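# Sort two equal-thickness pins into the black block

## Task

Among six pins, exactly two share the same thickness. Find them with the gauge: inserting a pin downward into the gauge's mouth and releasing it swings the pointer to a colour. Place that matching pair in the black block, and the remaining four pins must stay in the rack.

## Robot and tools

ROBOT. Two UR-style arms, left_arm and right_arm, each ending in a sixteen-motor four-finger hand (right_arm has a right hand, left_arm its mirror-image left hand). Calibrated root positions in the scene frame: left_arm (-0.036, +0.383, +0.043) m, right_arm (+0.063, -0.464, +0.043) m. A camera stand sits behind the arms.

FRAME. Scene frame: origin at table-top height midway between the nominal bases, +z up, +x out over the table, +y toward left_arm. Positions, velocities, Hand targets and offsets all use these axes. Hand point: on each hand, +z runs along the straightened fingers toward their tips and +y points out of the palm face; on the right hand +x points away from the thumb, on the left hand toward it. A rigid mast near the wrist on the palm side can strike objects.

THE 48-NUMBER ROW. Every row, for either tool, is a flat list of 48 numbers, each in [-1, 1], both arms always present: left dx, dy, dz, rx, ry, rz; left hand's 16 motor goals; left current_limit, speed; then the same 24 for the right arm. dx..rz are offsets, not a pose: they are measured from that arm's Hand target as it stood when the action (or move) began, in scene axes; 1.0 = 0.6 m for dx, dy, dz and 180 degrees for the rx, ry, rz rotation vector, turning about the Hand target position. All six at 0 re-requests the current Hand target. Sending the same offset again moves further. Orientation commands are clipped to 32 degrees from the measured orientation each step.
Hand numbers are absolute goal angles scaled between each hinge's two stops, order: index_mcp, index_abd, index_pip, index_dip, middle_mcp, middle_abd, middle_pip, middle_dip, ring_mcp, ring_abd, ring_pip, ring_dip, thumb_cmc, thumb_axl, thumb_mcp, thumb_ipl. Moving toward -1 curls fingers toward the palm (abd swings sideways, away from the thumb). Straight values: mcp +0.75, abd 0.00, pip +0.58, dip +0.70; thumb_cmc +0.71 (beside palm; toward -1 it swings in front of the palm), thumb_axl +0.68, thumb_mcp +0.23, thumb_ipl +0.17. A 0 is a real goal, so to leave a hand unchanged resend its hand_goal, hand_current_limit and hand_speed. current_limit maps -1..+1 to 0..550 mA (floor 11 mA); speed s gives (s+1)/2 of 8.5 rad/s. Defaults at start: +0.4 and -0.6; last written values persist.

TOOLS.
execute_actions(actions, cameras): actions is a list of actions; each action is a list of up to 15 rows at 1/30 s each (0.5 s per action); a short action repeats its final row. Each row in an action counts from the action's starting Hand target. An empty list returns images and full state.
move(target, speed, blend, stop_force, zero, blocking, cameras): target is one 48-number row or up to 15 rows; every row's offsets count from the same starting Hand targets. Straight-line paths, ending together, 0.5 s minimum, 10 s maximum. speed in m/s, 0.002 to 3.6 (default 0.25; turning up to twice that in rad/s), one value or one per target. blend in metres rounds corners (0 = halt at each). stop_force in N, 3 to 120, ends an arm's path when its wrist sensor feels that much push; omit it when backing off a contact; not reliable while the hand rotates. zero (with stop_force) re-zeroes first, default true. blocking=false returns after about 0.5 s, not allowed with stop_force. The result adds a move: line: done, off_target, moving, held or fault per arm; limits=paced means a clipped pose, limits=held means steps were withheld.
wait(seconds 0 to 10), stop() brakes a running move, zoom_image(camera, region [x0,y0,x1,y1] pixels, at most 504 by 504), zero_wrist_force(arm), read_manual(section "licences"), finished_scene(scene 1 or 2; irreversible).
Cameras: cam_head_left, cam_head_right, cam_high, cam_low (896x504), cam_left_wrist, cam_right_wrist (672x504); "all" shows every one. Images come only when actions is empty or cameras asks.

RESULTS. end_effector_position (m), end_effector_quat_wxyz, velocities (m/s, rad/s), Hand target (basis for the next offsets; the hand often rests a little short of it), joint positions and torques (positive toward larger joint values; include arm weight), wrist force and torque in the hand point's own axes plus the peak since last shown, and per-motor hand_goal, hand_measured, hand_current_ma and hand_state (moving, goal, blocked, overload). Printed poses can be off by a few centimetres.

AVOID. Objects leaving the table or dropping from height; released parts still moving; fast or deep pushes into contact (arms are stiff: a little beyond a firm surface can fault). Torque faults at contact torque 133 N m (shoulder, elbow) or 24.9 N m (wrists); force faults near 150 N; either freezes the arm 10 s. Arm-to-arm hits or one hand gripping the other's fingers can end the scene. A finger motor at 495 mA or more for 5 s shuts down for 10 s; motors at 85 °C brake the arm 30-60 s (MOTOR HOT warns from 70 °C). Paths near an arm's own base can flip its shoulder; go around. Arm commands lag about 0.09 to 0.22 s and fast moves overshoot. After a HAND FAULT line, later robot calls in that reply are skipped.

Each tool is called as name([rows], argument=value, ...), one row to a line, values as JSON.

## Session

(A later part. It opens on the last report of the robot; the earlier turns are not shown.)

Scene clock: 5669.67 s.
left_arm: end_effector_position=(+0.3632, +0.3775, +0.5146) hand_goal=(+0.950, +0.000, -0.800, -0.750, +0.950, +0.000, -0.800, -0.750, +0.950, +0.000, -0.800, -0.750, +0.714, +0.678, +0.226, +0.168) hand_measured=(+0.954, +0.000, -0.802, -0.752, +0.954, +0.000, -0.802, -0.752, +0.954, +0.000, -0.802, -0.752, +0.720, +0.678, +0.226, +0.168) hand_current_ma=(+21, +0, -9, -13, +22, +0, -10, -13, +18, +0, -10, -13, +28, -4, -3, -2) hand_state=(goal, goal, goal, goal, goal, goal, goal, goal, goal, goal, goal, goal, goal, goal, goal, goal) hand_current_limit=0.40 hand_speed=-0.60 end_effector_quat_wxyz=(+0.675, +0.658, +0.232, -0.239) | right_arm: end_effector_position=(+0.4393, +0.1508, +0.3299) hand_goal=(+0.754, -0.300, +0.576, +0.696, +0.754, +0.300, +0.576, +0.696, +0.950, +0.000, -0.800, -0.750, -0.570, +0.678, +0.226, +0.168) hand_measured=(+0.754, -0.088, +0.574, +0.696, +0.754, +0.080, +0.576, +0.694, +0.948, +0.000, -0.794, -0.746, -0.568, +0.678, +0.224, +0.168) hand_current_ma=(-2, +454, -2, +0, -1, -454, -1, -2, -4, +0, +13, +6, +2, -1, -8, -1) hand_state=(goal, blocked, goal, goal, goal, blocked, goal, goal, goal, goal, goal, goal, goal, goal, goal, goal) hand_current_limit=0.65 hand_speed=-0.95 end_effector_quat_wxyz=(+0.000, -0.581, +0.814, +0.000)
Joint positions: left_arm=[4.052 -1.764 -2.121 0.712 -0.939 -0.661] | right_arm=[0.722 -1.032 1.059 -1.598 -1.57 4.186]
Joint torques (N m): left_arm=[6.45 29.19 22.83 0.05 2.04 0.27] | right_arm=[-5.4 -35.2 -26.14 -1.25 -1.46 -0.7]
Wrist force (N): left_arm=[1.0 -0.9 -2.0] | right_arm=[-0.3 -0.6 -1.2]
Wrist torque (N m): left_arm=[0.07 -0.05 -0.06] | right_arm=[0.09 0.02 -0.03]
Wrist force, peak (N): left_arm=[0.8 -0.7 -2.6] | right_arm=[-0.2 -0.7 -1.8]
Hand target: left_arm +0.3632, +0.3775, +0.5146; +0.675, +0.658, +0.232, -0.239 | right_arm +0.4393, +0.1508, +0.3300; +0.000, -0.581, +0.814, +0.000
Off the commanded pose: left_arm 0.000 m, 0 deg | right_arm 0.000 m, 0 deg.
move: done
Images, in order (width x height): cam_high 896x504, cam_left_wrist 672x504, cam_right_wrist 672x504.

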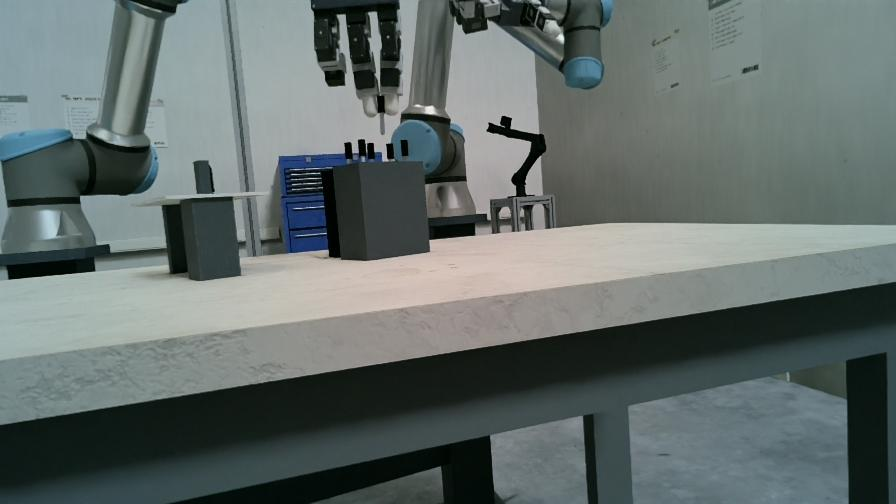

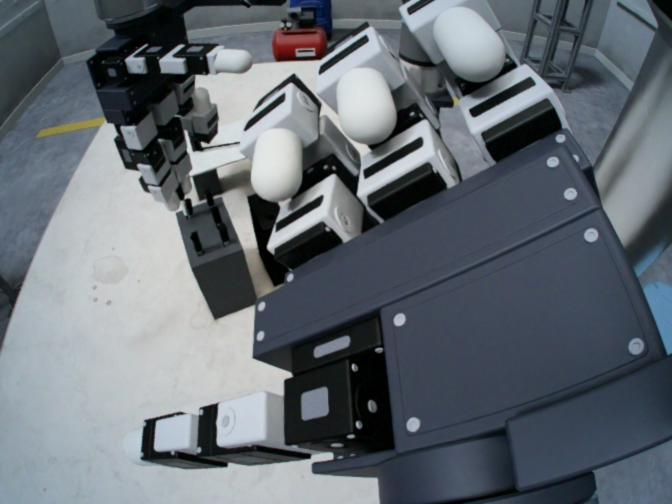

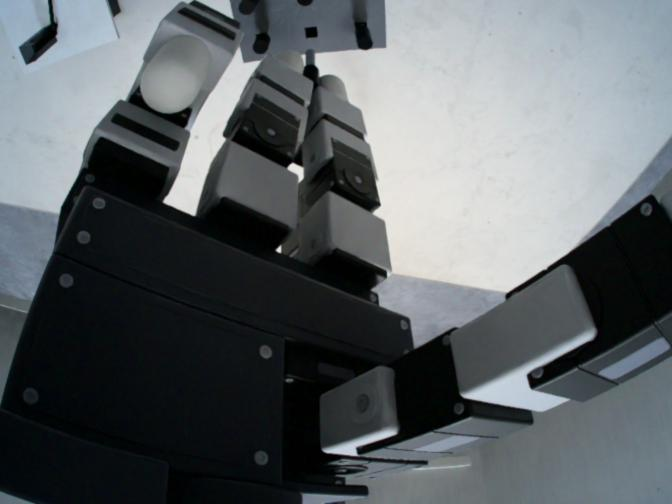

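move([
  [0,0,0,0,0,0, 0.95,0,-0.8,-0.75, 0.95,0,-0.8,-0.75, 0.95,0,-0.8,-0.75, 0.714,0.678,0.226,0.168, 0.4,-0.6, 0,0,0.1,0,0,0, 0.754,-0.3,0.576,0.696, 0.754,0.3,0.576,0.696, 0.95,0,-0.8,-0.75, -0.571,0.678,0.226,0.168, 0.65,-0.95],
  [0,0,0,0,0,0, 0.95,0,-0.8,-0.75, 0.95,0,-0.8,-0.75, 0.95,0,-0.8,-0.75, 0.714,0.678,0.226,0.168, 0.4,-0.6, 0.0815,-0.4015,0.1,0,0,0, 0.754,-0.3,0.576,0.696, 0.754,0.3,0.576,0.696, 0.95,0,-0.8,-0.75, -0.571,0.678,0.226,0.168, 0.65,-0.95],
  [0,0,0,0,0,0, 0.95,0,-0.8,-0.75, 0.95,0,-0.8,-0.75, 0.95,0,-0.8,-0.75, 0.714,0.678,0.226,0.168, 0.4,-0.6, 0.0815,-0.4015,-0.056,0,0,0, 0.754,-0.3,0.576,0.696, 0.754,0.3,0.576,0.696, 0.95,0,-0.8,-0.75, -0.571,0.678,0.226,0.168, 0.65,-0.95],
], speed=[0.1,0.12,0.06], blend=[0.01,0,0], cameras=["cam_right_wrist","cam_high"])

zoom_image(camera="cam_right_wrist", region=[290, 20, 335, 65])

zoom_image(camera="cam_high", region=[170, 120, 240, 200])

Scene clock: 5697.57 s.
left_arm: end_effector_position=(+0.3632, +0.3775, +0.5146) hand_goal=(+0.950, +0.000, -0.800, -0.750, +0.950, +0.000, -0.800, -0.750, +0.950, +0.000, -0.800, -0.750, +0.714, +0.678, +0.226, +0.168) hand_measured=(+0.954, +0.000, -0.802, -0.752, +0.954, +0.000, -0.802, -0.752, +0.954, +0.000, -0.802, -0.752, +0.720, +0.678, +0.226, +0.168) hand_current_ma=(+21, +0, -9, -13, +22, +0, -10, -13, +18, +0, -10, -13, +28, -4, -3, -2) hand_state=(goal, goal, goal, goal, goal, goal, goal, goal, goal, goal, goal, goal, goal, goal, goal, goal) hand_current_limit=0.40 hand_speed=-0.60 end_effector_quat_wxyz=(+0.675, +0.658, +0.232, -0.239) | right_arm: end_effector_position=(+0.4882, -0.0901, +0.2965) hand_goal=(+0.754, -0.300, +0.576, +0.696, +0.754, +0.300, +0.576, +0.696, +0.950, +0.000, -0.800, -0.750, -0.570, +0.678, +0.226, +0.168) hand_measured=(+0.754, -0.088, +0.574, +0.696, +0.754, +0.080, +0.576, +0.694, +0.948, +0.000, -0.794, -0.746, -0.568, +0.678, +0.224, +0.168) hand_current_ma=(-2, +454, -2, +0, -1, -454, -1, -2, -4, +0, +13, +6, +2, -1, -8, -1) hand_state=(goal, blocked, goal, goal, goal, blocked, goal, goal, goal, goal, goal, goal, goal, goal, goal, goal) hand_current_limit=0.65 hand_speed=-0.95 end_effector_quat_wxyz=(+0.000, -0.581, +0.814, +0.000)
Joint positions: left_arm=[4.052 -1.764 -2.121 0.712 -0.939 -0.661] | right_arm=[0.36 -1.336 1.574 -1.809 -1.57 3.824]
Joint torques (N m): left_arm=[5.95 29.99 22.72 0.08 2.08 0.43] | right_arm=[-10.3 -22.07 -16.24 -3.58 2.46 -0.03]
Wrist force (N): left_arm=[1.0 -0.6 -2.2] | right_arm=[-0.8 0.0 -1.4]
Wrist torque (N m): left_arm=[0.11 -0.07 -0.06] | right_arm=[0.15 0.10 0.00]
Wrist force, peak (N): left_arm=[1.0 -0.8 -2.6] | right_arm=[-1.1 -0.3 -1.9]
Hand target: left_arm +0.3632, +0.3775, +0.5146; +0.675, +0.658, +0.232, -0.239 | right_arm +0.4882, -0.0901, +0.2964; +0.000, -0.581, +0.814, +0.000
Off the commanded pose: left_arm 0.000 m, 0 deg | right_arm 0.000 m, 0 deg.
move: done
Images, in order (width x height): cam_high 896x504, cam_right_wrist 672x504.

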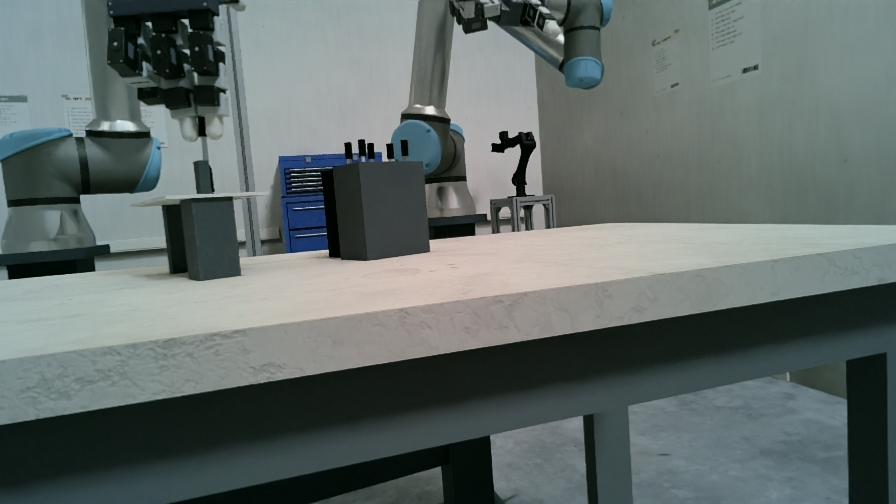

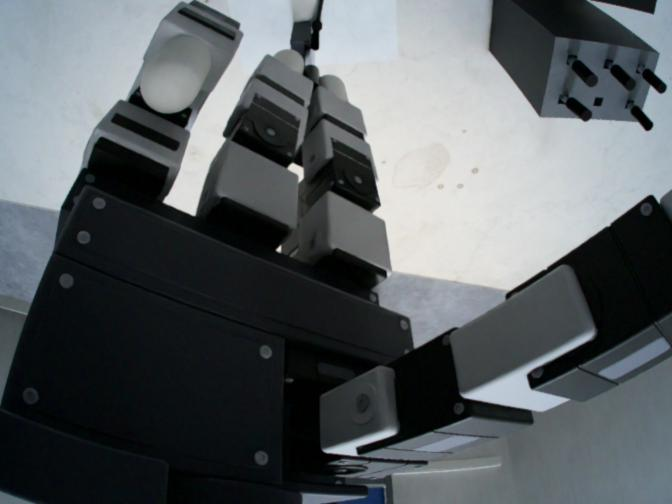

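Scaled by 11.200 from the camera's 672x504 image, which has a finer 960x720 frame.

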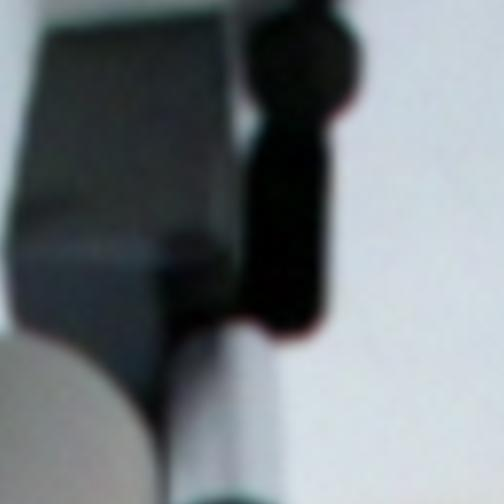

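Scaled by 6.300.

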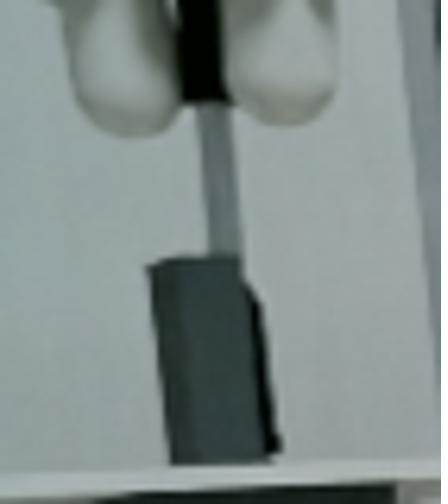

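move(target=[0,0,0,0,0,0, 0.95,0,-0.8,-0.75, 0.95,0,-0.8,-0.75, 0.95,0,-0.8,-0.75, 0.714,0.678,0.226,0.168, 0.4,-0.6, 0,0,-0.0348,0,0,0, 0.754,-0.3,0.576,0.696, 0.754,0.3,0.576,0.696, 0.95,0,-0.8,-0.75, -0.571,0.678,0.226,0.168, 0.65,-0.95], speed=0.007, stop_force=14)

move(target=[0,0,0,0,0,0, 0.95,0,-0.8,-0.75, 0.95,0,-0.8,-0.75, 0.95,0,-0.8,-0.75, 0.714,0.678,0.226,0.168, 0.4,-0.6, 0,0,0.001,0,0,0, 0.754,-0.055,0.576,0.696, 0.754,0.055,0.576,0.696, 0.95,0,-0.8,-0.75, -0.571,0.678,0.226,0.168, 0.5,-0.85], speed=0.02)

move(target=[0,0,0,0,0,0, 0.95,0,-0.8,-0.75, 0.95,0,-0.8,-0.75, 0.95,0,-0.8,-0.75, 0.714,0.678,0.226,0.168, 0.4,-0.6, 0.0016,-0.0045,0,0,0,0, 0.754,-0.02,0.576,0.696, 0.754,0.02,0.576,0.696, 0.95,0,-0.8,-0.75, -0.571,0.678,0.226,0.168, 0.5,-0.85], speed=0.02, cameras=["cam_high","cam_head_left","cam_head_right"])

zoom_image(camera="cam_high", region=[165, 120, 235, 200])

zoom_image(camera="cam_head_left", region=[468, 212, 500, 240])

zoom_image(camera="cam_head_right", region=[472, 205, 508, 245])

Scene clock: 5707.73 s.
left_arm: end_effector_position=(+0.3632, +0.3775, +0.5146) hand_goal=(+0.950, +0.000, -0.800, -0.750, +0.950, +0.000, -0.800, -0.750, +0.950, +0.000, -0.800, -0.750, +0.714, +0.678, +0.226, +0.168) hand_measured=(+0.954, +0.000, -0.802, -0.752, +0.954, +0.000, -0.802, -0.752, +0.954, +0.000, -0.802, -0.752, +0.720, +0.678, +0.226, +0.168) hand_current_ma=(+21, +0, -9, -13, +22, +0, -10, -13, +18, +0, -10, -13, +28, -4, -3, -2) hand_state=(goal, goal, goal, goal, goal, goal, goal, goal, goal, goal, goal, goal, goal, goal, goal, goal) hand_current_limit=0.40 hand_speed=-0.60 end_effector_quat_wxyz=(+0.675, +0.658, +0.232, -0.239) | right_arm: end_effector_position=(+0.4882, -0.0901, +0.2906) hand_goal=(+0.754, -0.300, +0.576, +0.696, +0.754, +0.300, +0.576, +0.696, +0.950, +0.000, -0.800, -0.750, -0.570, +0.678, +0.226, +0.168) hand_measured=(+0.754, -0.088, +0.574, +0.696, +0.754, +0.082, +0.576, +0.694, +0.948, +0.000, -0.794, -0.746, -0.568, +0.678, +0.224, +0.168) hand_current_ma=(-2, +454, -2, +0, +0, -454, -1, -5, -4, +0, +13, +6, +2, -1, -8, -1) hand_state=(goal, blocked, goal, goal, goal, blocked, goal, goal, goal, goal, goal, goal, goal, goal, goal, goal) hand_current_limit=0.65 hand_speed=-0.95 end_effector_quat_wxyz=(+0.000, -0.581, +0.814, +0.000)
Joint positions: left_arm=[4.052 -1.764 -2.121 0.712 -0.939 -0.661] | right_arm=[0.36 -1.332 1.586 -1.824 -1.57 3.824]
Joint torques (N m): left_arm=[5.77 29.89 22.7 -0.06 2.1 0.4] | right_arm=[-8.39 -31.91 -21.68 -0.1 2.18 0.88]
Wrist force (N): left_arm=[1.0 -0.7 -2.1] | right_arm=[0.6 -0.9 -14.6]
Wrist torque (N m): left_arm=[0.08 -0.05 -0.07] | right_arm=[1.14 0.25 0.10]
Wrist force, peak (N): left_arm=[1.3 -0.9 -2.3] | right_arm=[0.4 -0.9 -20.5]
Hand target: left_arm +0.3632, +0.3775, +0.5146; +0.675, +0.658, +0.232, -0.239 | right_arm +0.4882, -0.0901, +0.2906; +0.000, -0.581, +0.814, +0.000 (not the last commanded pose)
Off the commanded pose: left_arm 0.000 m, 0 deg | right_arm 0.015 m, 0 deg.
move: contact (right_arm)

Scene clock: 5708.43 s.
left_arm: end_effector_position=(+0.3632, +0.3775, +0.5146) hand_goal=(+0.950, +0.000, -0.800, -0.750, +0.950, +0.000, -0.800, -0.750, +0.950, +0.000, -0.800, -0.750, +0.714, +0.678, +0.226, +0.168) hand_measured=(+0.954, +0.000, -0.802, -0.752, +0.954, +0.000, -0.802, -0.752, +0.954, +0.000, -0.802, -0.752, +0.720, +0.678, +0.226, +0.168) hand_current_ma=(+21, +0, -9, -13, +22, +0, -10, -13, +18, +0, -10, -13, +28, -4, -3, -2) hand_state=(goal, goal, goal, goal, goal, goal, goal, goal, goal, goal, goal, goal, goal, goal, goal, goal) hand_current_limit=0.40 hand_speed=-0.60 end_effector_quat_wxyz=(+0.675, +0.658, +0.232, -0.239) | right_arm: end_effector_position=(+0.4882, -0.0901, +0.2911) hand_goal=(+0.754, -0.054, +0.576, +0.696, +0.754, +0.056, +0.576, +0.696, +0.950, +0.000, -0.800, -0.750, -0.570, +0.678, +0.226, +0.168) hand_measured=(+0.754, -0.062, +0.574, +0.696, +0.754, +0.066, +0.576, +0.694, +0.948, +0.000, -0.794, -0.746, -0.568, +0.678, +0.224, +0.168) hand_current_ma=(-2, -13, -2, +0, +1, +22, -1, -5, -4, +0, +13, +6, +2, -1, -8, -1) hand_state=(goal, goal, goal, goal, goal, goal, goal, goal, goal, goal, goal, goal, goal, goal, goal, goal) hand_current_limit=0.50 hand_speed=-0.85 end_effector_quat_wxyz=(+0.000, -0.581, +0.814, +0.000)
Joint positions: left_arm=[4.052 -1.764 -2.121 0.712 -0.939 -0.661] | right_arm=[0.36 -1.333 1.585 -1.823 -1.57 3.824]
Joint torques (N m): left_arm=[6.19 29.83 23.19 -0.05 2.13 0.57] | right_arm=[-7.01 -38.36 -25.41 -0.68 2.39 0.91]
Wrist force (N): left_arm=[1.1 -0.6 -2.0] | right_arm=[-0.3 -0.5 -4.2]
Wrist torque (N m): left_arm=[0.08 -0.07 -0.05] | right_arm=[0.33 0.13 0.03]
Wrist force, peak (N): left_arm=[1.3 -1.0 -2.2] | right_arm=[0.4 -0.9 -14.4]
Hand target: left_arm +0.3632, +0.3775, +0.5146; +0.675, +0.658, +0.232, -0.239 | right_arm +0.4882, -0.0901, +0.2912; +0.000, -0.581, +0.814, +0.000
Off the commanded pose: left_arm 0.000 m, 0 deg | right_arm 0.000 m, 0 deg.
move: done

Scene clock: 5709.13 s.
left_arm: end_effector_position=(+0.3632, +0.3775, +0.5146) hand_goal=(+0.950, +0.000, -0.800, -0.750, +0.950, +0.000, -0.800, -0.750, +0.950, +0.000, -0.800, -0.750, +0.714, +0.678, +0.226, +0.168) hand_measured=(+0.954, +0.000, -0.802, -0.752, +0.954, +0.000, -0.802, -0.752, +0.954, +0.000, -0.802, -0.752, +0.720, +0.678, +0.226, +0.168) hand_current_ma=(+21, +0, -9, -13, +22, +0, -10, -13, +18, +0, -10, -13, +28, -4, -3, -2) hand_state=(goal, goal, goal, goal, goal, goal, goal, goal, goal, goal, goal, goal, goal, goal, goal, goal) hand_current_limit=0.40 hand_speed=-0.60 end_effector_quat_wxyz=(+0.675, +0.658, +0.232, -0.239) | right_arm: end_effector_position=(+0.4891, -0.0926, +0.2912) hand_goal=(+0.754, -0.020, +0.576, +0.696, +0.754, +0.020, +0.576, +0.696, +0.950, +0.000, -0.800, -0.750, -0.570, +0.678, +0.226, +0.168) hand_measured=(+0.754, -0.022, +0.574, +0.696, +0.754, +0.026, +0.576, +0.694, +0.948, +0.000, -0.794, -0.746, -0.568, +0.678, +0.224, +0.168) hand_current_ma=(-2, -5, -2, +0, +1, +12, -1, -4, -4, +0, +13, +6, +2, -1, -8, -1) hand_state=(goal, goal, goal, goal, goal, moving, goal, goal, goal, goal, goal, goal, goal, goal, goal, goal) hand_current_limit=0.50 hand_speed=-0.85 end_effector_quat_wxyz=(+0.000, -0.581, +0.814, +0.000)
Joint positions: left_arm=[4.052 -1.764 -2.121 0.712 -0.939 -0.661] | right_arm=[0.355 -1.334 1.586 -1.823 -1.57 3.819]
Joint torques (N m): left_arm=[6.21 31.14 22.65 0.05 1.94 0.58] | right_arm=[-10.33 -38.99 -14.62 -4.07 2 -1.32]
Wrist force (N): left_arm=[0.9 -0.9 -2.2] | right_arm=[-0.5 -0.3 -2.2]
Wrist torque (N m): left_arm=[0.06 -0.04 -0.07] | right_arm=[0.19 0.10 0.02]
Wrist force, peak (N): left_arm=[1.1 -0.9 -2.4] | right_arm=[-0.5 -0.7 -6.8]
Hand target: left_arm +0.3632, +0.3775, +0.5146; +0.675, +0.658, +0.232, -0.239 | right_arm +0.4892, -0.0928, +0.2912; +0.000, -0.581, +0.814, +0.000
Off the commanded pose: left_arm 0.000 m, 0 deg | right_arm 0.000 m, 0 deg.
move: done
Images, in order (width x height): cam_head_left 896x504, cam_head_right 896x504, cam_high 896x504.

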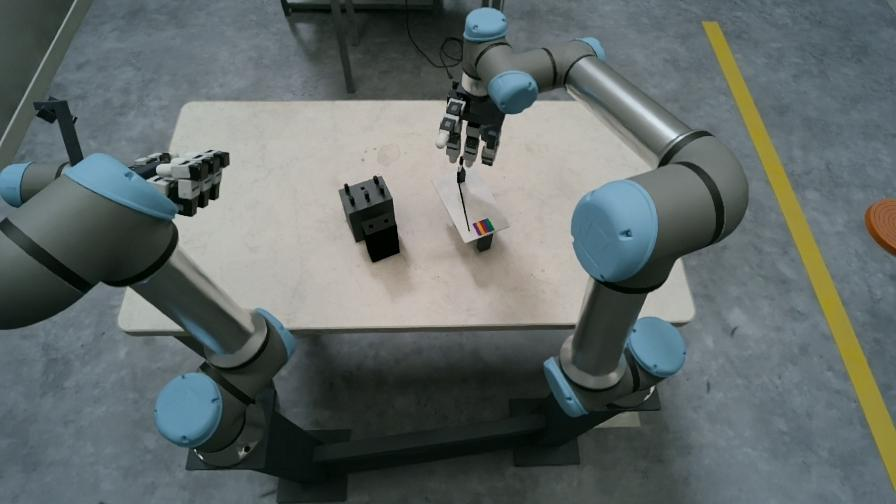

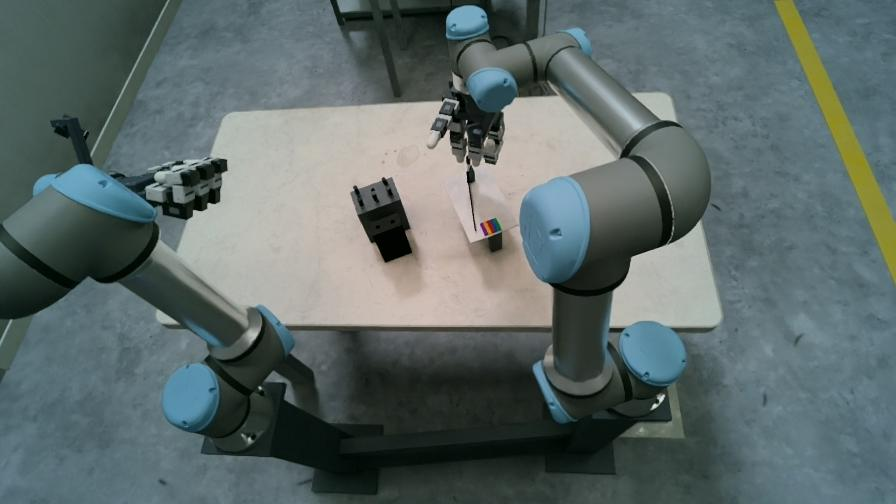

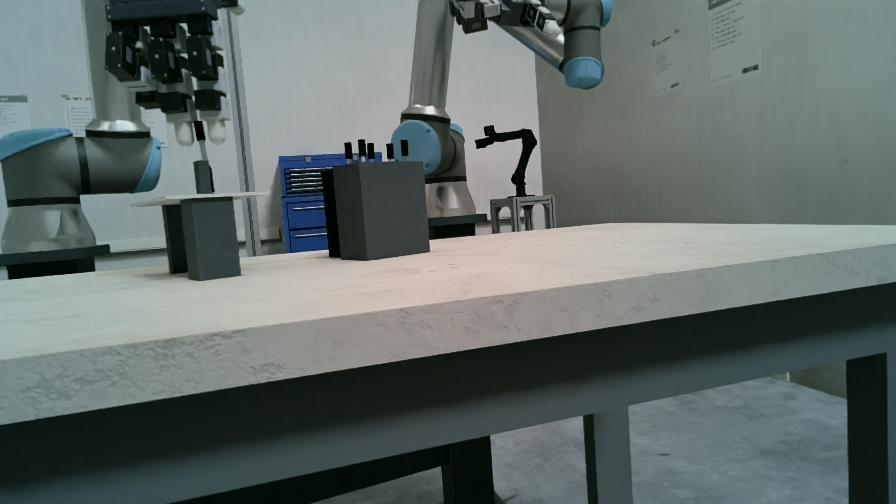

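Scaled by 6.300.

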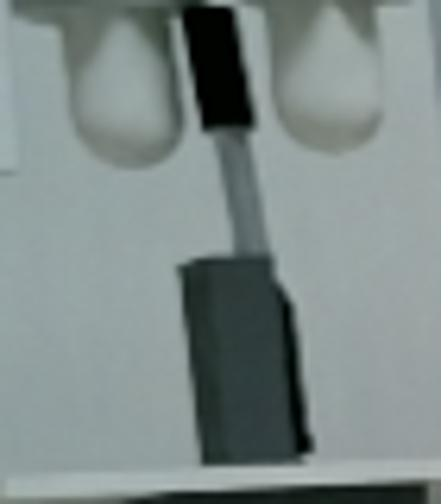

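Scaled by 15.750.

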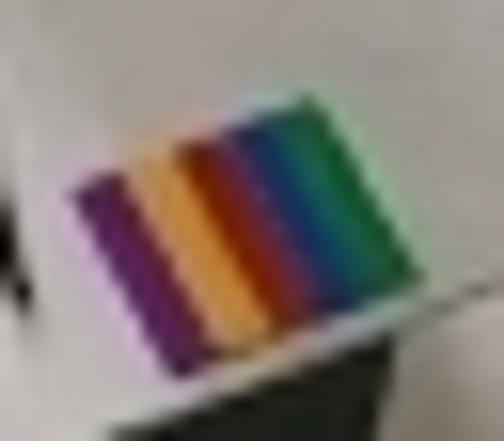

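Scaled by 12.600.

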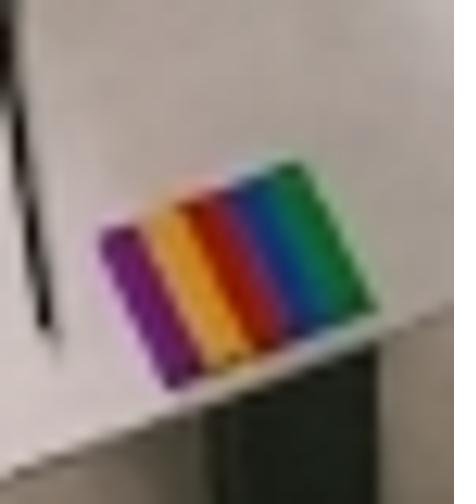

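move(target=[0,0,0,0,0,0, 0.95,0,-0.8,-0.75, 0.95,0,-0.8,-0.75, 0.95,0,-0.8,-0.75, 0.714,0.678,0.226,0.168, 0.4,-0.6, 0,0,0,0,0,0, 0.754,-0.065,0.576,0.696, 0.754,0.065,0.576,0.696, 0.95,0,-0.8,-0.75, -0.571,0.678,0.226,0.168, 0.4,-0.9], speed=0.02)

move(target=[0,0,0,0,0,0, 0.95,0,-0.8,-0.75, 0.95,0,-0.8,-0.75, 0.95,0,-0.8,-0.75, 0.714,0.678,0.226,0.168, 0.4,-0.6, -0.0016,0.0045,0,0,0,0, 0.754,-0.065,0.576,0.696, 0.754,0.065,0.576,0.696, 0.95,0,-0.8,-0.75, -0.571,0.678,0.226,0.168, 0.4,-0.9], speed=0.015, cameras=["cam_high","cam_right_wrist","cam_left_wrist"])

zoom_image(camera="cam_high", region=[165, 120, 235, 200])

zoom_image(camera="cam_right_wrist", region=[290, 20, 335, 65])

Scene clock: 5720.40 s.
left_arm: end_effector_position=(+0.3632, +0.3775, +0.5146) hand_goal=(+0.950, +0.000, -0.800, -0.750, +0.950, +0.000, -0.800, -0.750, +0.950, +0.000, -0.800, -0.750, +0.714, +0.678, +0.226, +0.168) hand_measured=(+0.954, +0.000, -0.802, -0.752, +0.954, +0.000, -0.802, -0.752, +0.954, +0.000, -0.802, -0.752, +0.720, +0.678, +0.226, +0.168) hand_current_ma=(+21, +0, -9, -13, +22, +0, -10, -13, +18, +0, -10, -13, +28, -4, -3, -2) hand_state=(goal, goal, goal, goal, goal, goal, goal, goal, goal, goal, goal, goal, goal, goal, goal, goal) hand_current_limit=0.40 hand_speed=-0.60 end_effector_quat_wxyz=(+0.675, +0.658, +0.232, -0.239) | right_arm: end_effector_position=(+0.4892, -0.0928, +0.2912) hand_goal=(+0.754, -0.064, +0.576, +0.696, +0.754, +0.066, +0.576, +0.696, +0.950, +0.000, -0.800, -0.750, -0.570, +0.678, +0.226, +0.168) hand_measured=(+0.754, -0.060, +0.574, +0.696, +0.754, +0.062, +0.576, +0.694, +0.948, +0.000, -0.794, -0.746, -0.568, +0.678, +0.224, +0.168) hand_current_ma=(-2, +6, -2, +0, +1, -6, -1, -4, -4, +0, +13, +6, +2, -1, -8, -1) hand_state=(goal, goal, goal, goal, goal, goal, goal, goal, goal, goal, goal, goal, goal, goal, goal, goal) hand_current_limit=0.40 hand_speed=-0.90 end_effector_quat_wxyz=(+0.000, -0.581, +0.814, +0.000)
Joint positions: left_arm=[4.052 -1.764 -2.121 0.712 -0.939 -0.661] | right_arm=[0.355 -1.334 1.587 -1.823 -1.57 3.819]
Joint torques (N m): left_arm=[5.72 30.9 22.72 -0.08 1.99 0.4] | right_arm=[-10.62 -39.98 -14.47 -3.87 1.13 -1.42]
Wrist force (N): left_arm=[1.0 -0.7 -2.0] | right_arm=[-0.7 -0.2 -1.5]
Wrist torque (N m): left_arm=[0.07 -0.05 -0.06] | right_arm=[0.12 0.09 0.01]
Wrist force, peak (N): left_arm=[1.1 -0.9 -2.5] | right_arm=[-0.7 -0.5 -2.3]
Hand target: left_arm +0.3632, +0.3775, +0.5146; +0.675, +0.658, +0.232, -0.239 | right_arm +0.4892, -0.0928, +0.2912; +0.000, -0.581, +0.814, +0.000
Off the commanded pose: left_arm 0.000 m, 0 deg | right_arm 0.000 m, 0 deg.
move: done

Scene clock: 5721.10 s.
left_arm: end_effector_position=(+0.3632, +0.3775, +0.5146) hand_goal=(+0.950, +0.000, -0.800, -0.750, +0.950, +0.000, -0.800, -0.750, +0.950, +0.000, -0.800, -0.750, +0.714, +0.678, +0.226, +0.168) hand_measured=(+0.954, +0.000, -0.802, -0.752, +0.954, +0.000, -0.802, -0.752, +0.954, +0.000, -0.802, -0.752, +0.720, +0.678, +0.226, +0.168) hand_current_ma=(+21, +0, -9, -13, +22, +0, -10, -13, +18, +0, -10, -13, +28, -4, -3, -2) hand_state=(goal, goal, goal, goal, goal, goal, goal, goal, goal, goal, goal, goal, goal, goal, goal, goal) hand_current_limit=0.40 hand_speed=-0.60 end_effector_quat_wxyz=(+0.675, +0.658, +0.232, -0.239) | right_arm: end_effector_position=(+0.4883, -0.0903, +0.2912) hand_goal=(+0.754, -0.064, +0.576, +0.696, +0.754, +0.066, +0.576, +0.696, +0.950, +0.000, -0.800, -0.750, -0.570, +0.678, +0.226, +0.168) hand_measured=(+0.754, -0.060, +0.574, +0.696, +0.754, +0.062, +0.576, +0.694, +0.948, +0.000, -0.794, -0.746, -0.568, +0.678, +0.224, +0.168) hand_current_ma=(-2, +6, -2, +0, +1, -6, -1, -4, -4, +0, +13, +6, +2, -1, -8, -1) hand_state=(goal, goal, goal, goal, goal, goal, goal, goal, goal, goal, goal, goal, goal, goal, goal, goal) hand_current_limit=0.40 hand_speed=-0.90 end_effector_quat_wxyz=(+0.000, -0.581, +0.814, +0.000)
Joint positions: left_arm=[4.052 -1.764 -2.121 0.712 -0.939 -0.661] | right_arm=[0.359 -1.333 1.585 -1.823 -1.57 3.824]
Joint torques (N m): left_arm=[6.37 30.54 22.89 0.07 2.14 0.43] | right_arm=[12.27 -23.45 -27.57 -0.99 1.27 1.22]
Wrist force (N): left_arm=[1.2 -0.7 -2.1] | right_arm=[-0.8 -0.5 -1.2]
Wrist torque (N m): left_arm=[0.07 -0.08 -0.04] | right_arm=[0.05 0.09 -0.14]
Wrist force, peak (N): left_arm=[1.0 -0.8 -2.4] | right_arm=[-1.0 0.1 -1.5]
Hand target: left_arm +0.3632, +0.3775, +0.5146; +0.675, +0.658, +0.232, -0.239 | right_arm +0.4882, -0.0901, +0.2912; +0.000, -0.581, +0.814, +0.000
Off the commanded pose: left_arm 0.000 m, 0 deg | right_arm 0.000 m, 0 deg.
move: done
Images, in order (width x height): cam_high 896x504, cam_left_wrist 672x504, cam_right_wrist 672x504.

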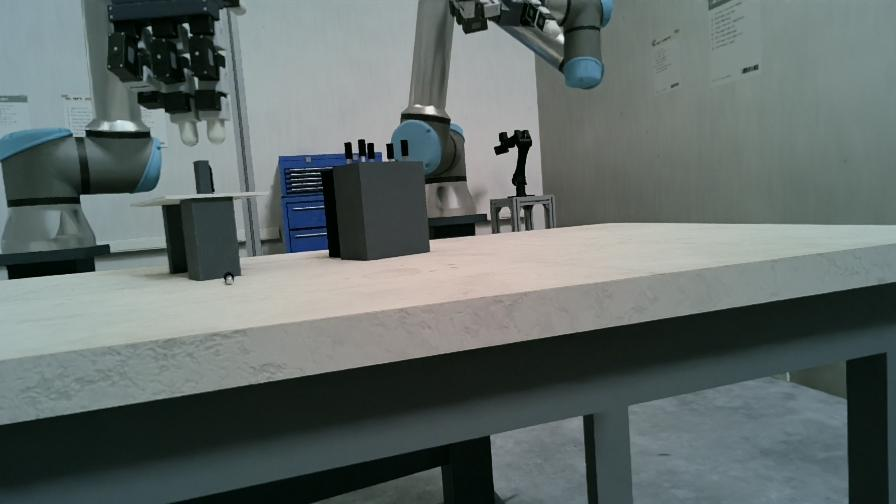

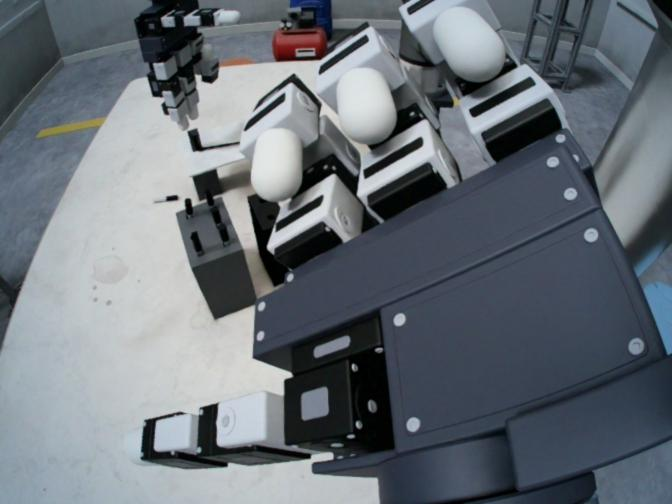

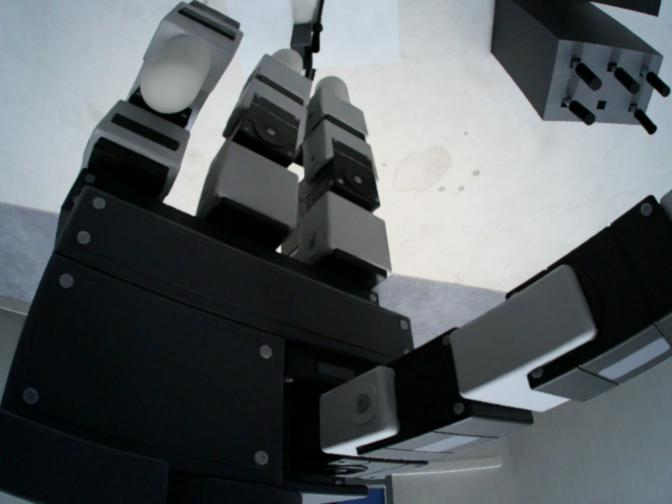

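Scaled by 6.300.

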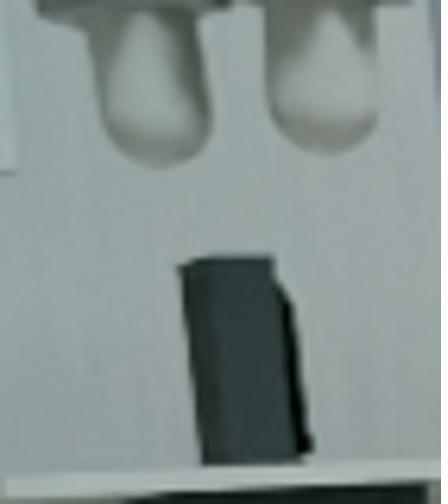

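Scaled by 11.200 from the camera's 672x504 image, which has a finer 960x720 frame.

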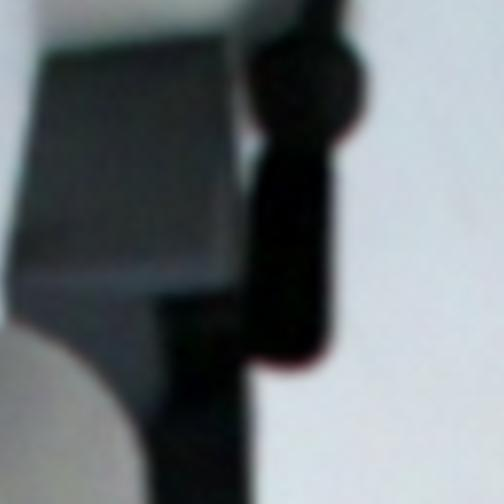

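move(target=[0,0,0,0,0,0, 0.95,0,-0.8,-0.75, 0.95,0,-0.8,-0.75, 0.95,0,-0.8,-0.75, 0.714,0.678,0.226,0.168, 0.4,-0.6, -0.03,0.0,0.17,0,0,0, 0.754,0,0.576,0.696, 0.754,0,0.576,0.696, 0.95,0,-0.8,-0.75, -0.571,0.678,0.226,0.168, 0.4,-0.6], speed=0.12, cameras=["all"])

zoom_image(camera="cam_head_left", region=[400, 120, 500, 220])

zoom_image(camera="cam_head_right", region=[400, 120, 500, 220])

zoom_image(camera="cam_right_wrist", region=[250, 0, 450, 120])

zoom_image(camera="cam_left_wrist", region=[130, 160, 230, 240])

Scene clock: 5729.33 s.
left_arm: end_effector_position=(+0.3632, +0.3775, +0.5146) hand_goal=(+0.950, +0.000, -0.800, -0.750, +0.950, +0.000, -0.800, -0.750, +0.950, +0.000, -0.800, -0.750, +0.714, +0.678, +0.226, +0.168) hand_measured=(+0.954, +0.000, -0.802, -0.752, +0.954, +0.000, -0.802, -0.752, +0.954, +0.000, -0.802, -0.752, +0.720, +0.678, +0.226, +0.168) hand_current_ma=(+21, +0, -9, -13, +22, +0, -10, -13, +18, +0, -10, -13, +28, -4, -3, -2) hand_state=(goal, goal, goal, goal, goal, goal, goal, goal, goal, goal, goal, goal, goal, goal, goal, goal) hand_current_limit=0.40 hand_speed=-0.60 end_effector_quat_wxyz=(+0.675, +0.658, +0.232, -0.239) | right_arm: end_effector_position=(+0.4702, -0.0901, +0.3931) hand_goal=(+0.754, +0.000, +0.576, +0.696, +0.754, +0.000, +0.576, +0.696, +0.950, +0.000, -0.800, -0.750, -0.570, +0.678, +0.226, +0.168) hand_measured=(+0.754, -0.002, +0.574, +0.696, +0.754, +0.004, +0.576, +0.694, +0.948, +0.000, -0.794, -0.746, -0.568, +0.678, +0.224, +0.168) hand_current_ma=(-2, -5, -2, +0, +1, +5, -1, -4, -4, +0, +13, +6, +2, -1, -8, -1) hand_state=(goal, goal, goal, goal, goal, goal, goal, goal, goal, goal, goal, goal, goal, goal, goal, goal) hand_current_limit=0.40 hand_speed=-0.60 end_effector_quat_wxyz=(+0.000, -0.581, +0.814, +0.000) end_effector_velocity=(-0.001, +0.000, +0.000) end_effector_angular_velocity=(-0.001, +0.003, +0.001)
Joint positions: left_arm=[4.052 -1.764 -2.121 0.712 -0.939 -0.661] | right_arm=[0.371 -1.399 1.404 -1.575 -1.57 3.835]
Joint velocities: left_arm=[within noise] | right_arm=[0 0 -0.002 0.005 0 -0.001]
Joint torques (N m): left_arm=[5.26 29.98 23.35 0.16 2.07 0.62] | right_arm=[11.29 -37.3 -27.06 -1.56 -2.33 0.98]
Wrist force (N): left_arm=[0.8 -0.7 -2.1] | right_arm=[-0.7 -0.1 -1.4]
Wrist torque (N m): left_arm=[0.09 -0.03 -0.09] | right_arm=[0.12 0.09 -0.16]
Wrist force, peak (N): left_arm=[1.1 -0.9 -2.5] | right_arm=[-0.5 0.0 -2.6]
Hand target: left_arm +0.3632, +0.3775, +0.5146; +0.675, +0.658, +0.232, -0.239 | right_arm +0.4702, -0.0901, +0.3932; +0.000, -0.581, +0.814, +0.000
Off the commanded pose: left_arm 0.000 m, 0 deg | right_arm 0.000 m, 0 deg.
move: done

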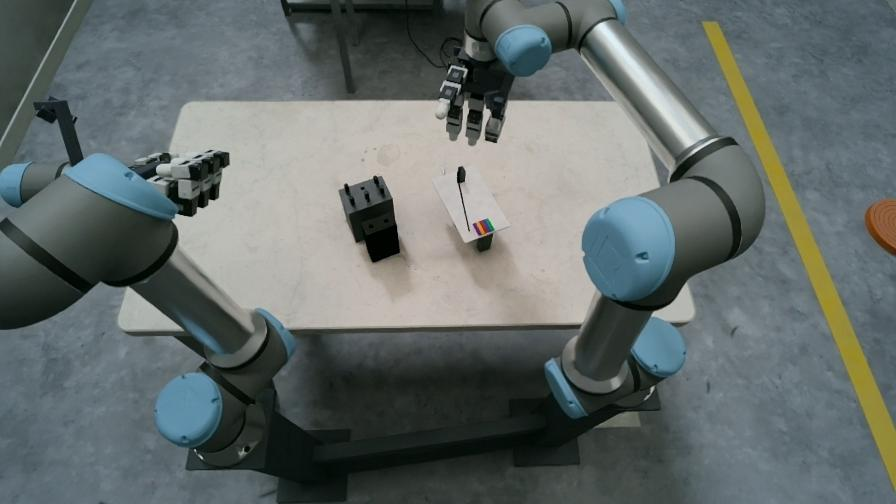

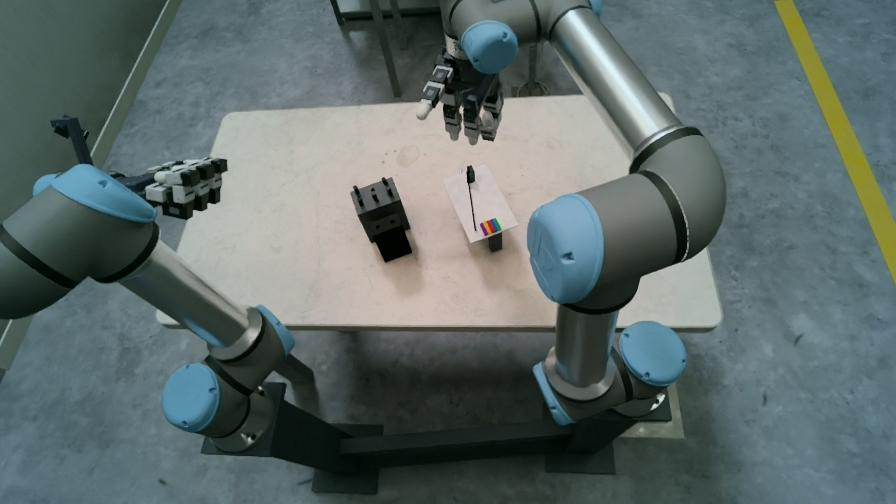

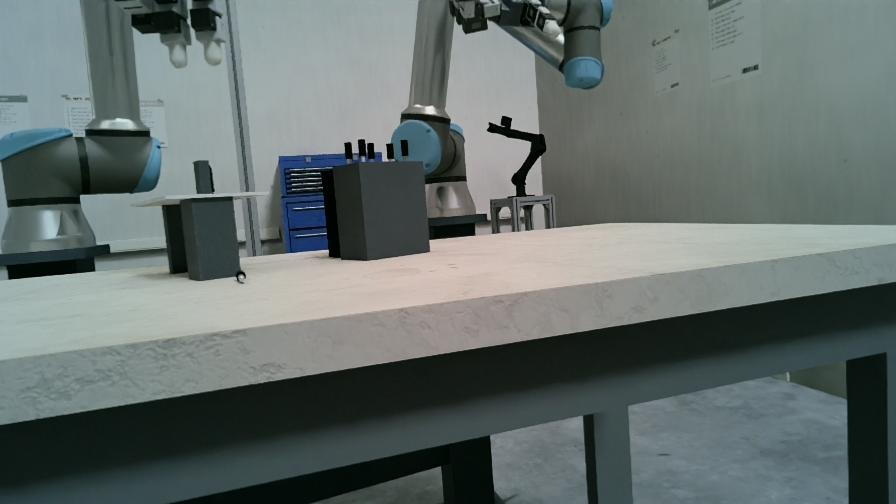

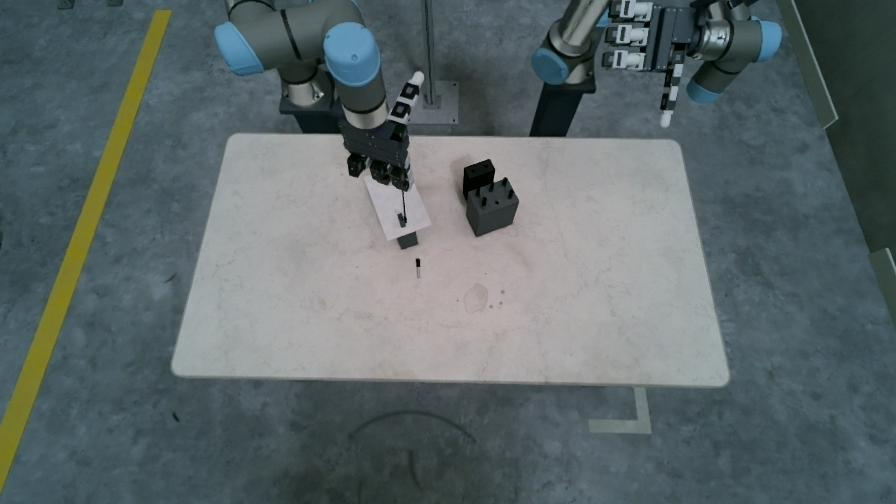

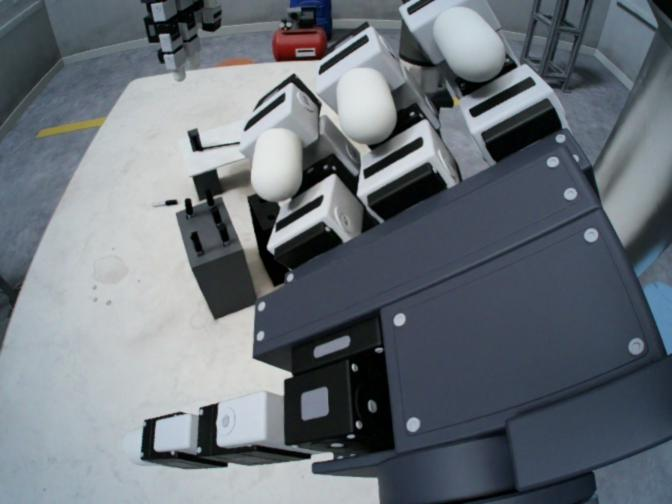

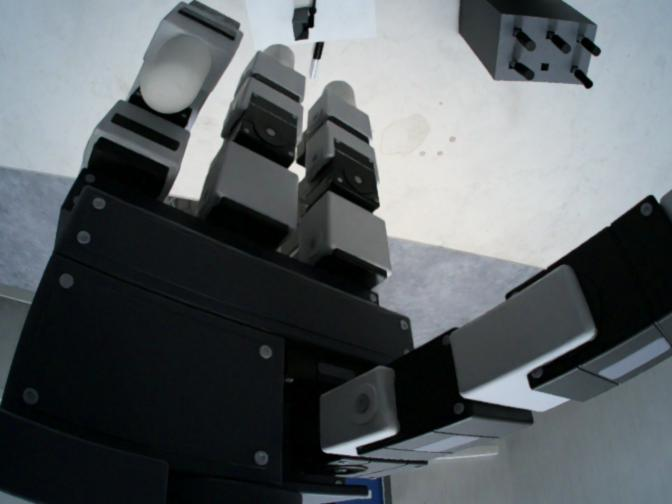

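Scaled by 5.040.

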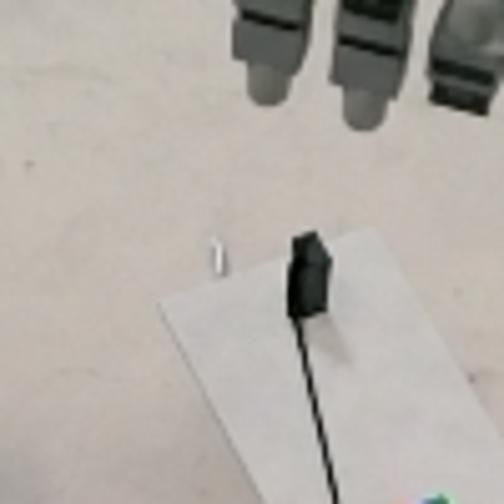

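Scaled by 5.040.

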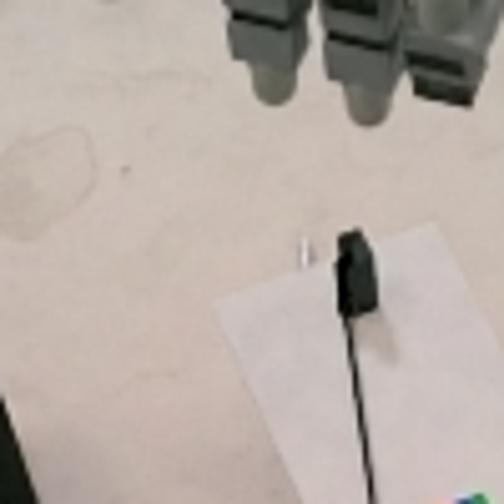

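Scaled by 2.520 from the camera's 672x504 image, which has a finer 960x720 frame.

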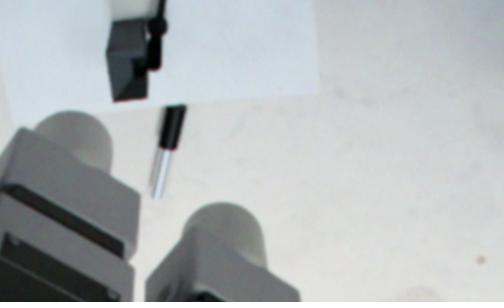

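Scaled by 5.040 from the camera's 672x504 image, which has a finer 960x720 frame.

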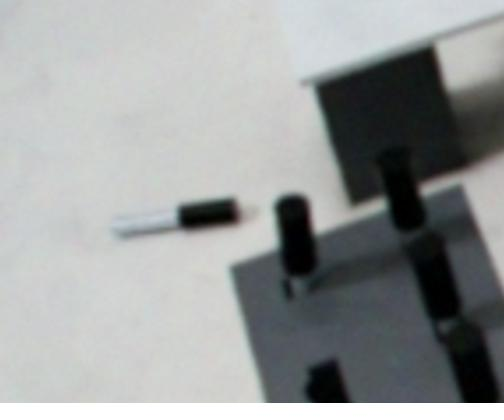

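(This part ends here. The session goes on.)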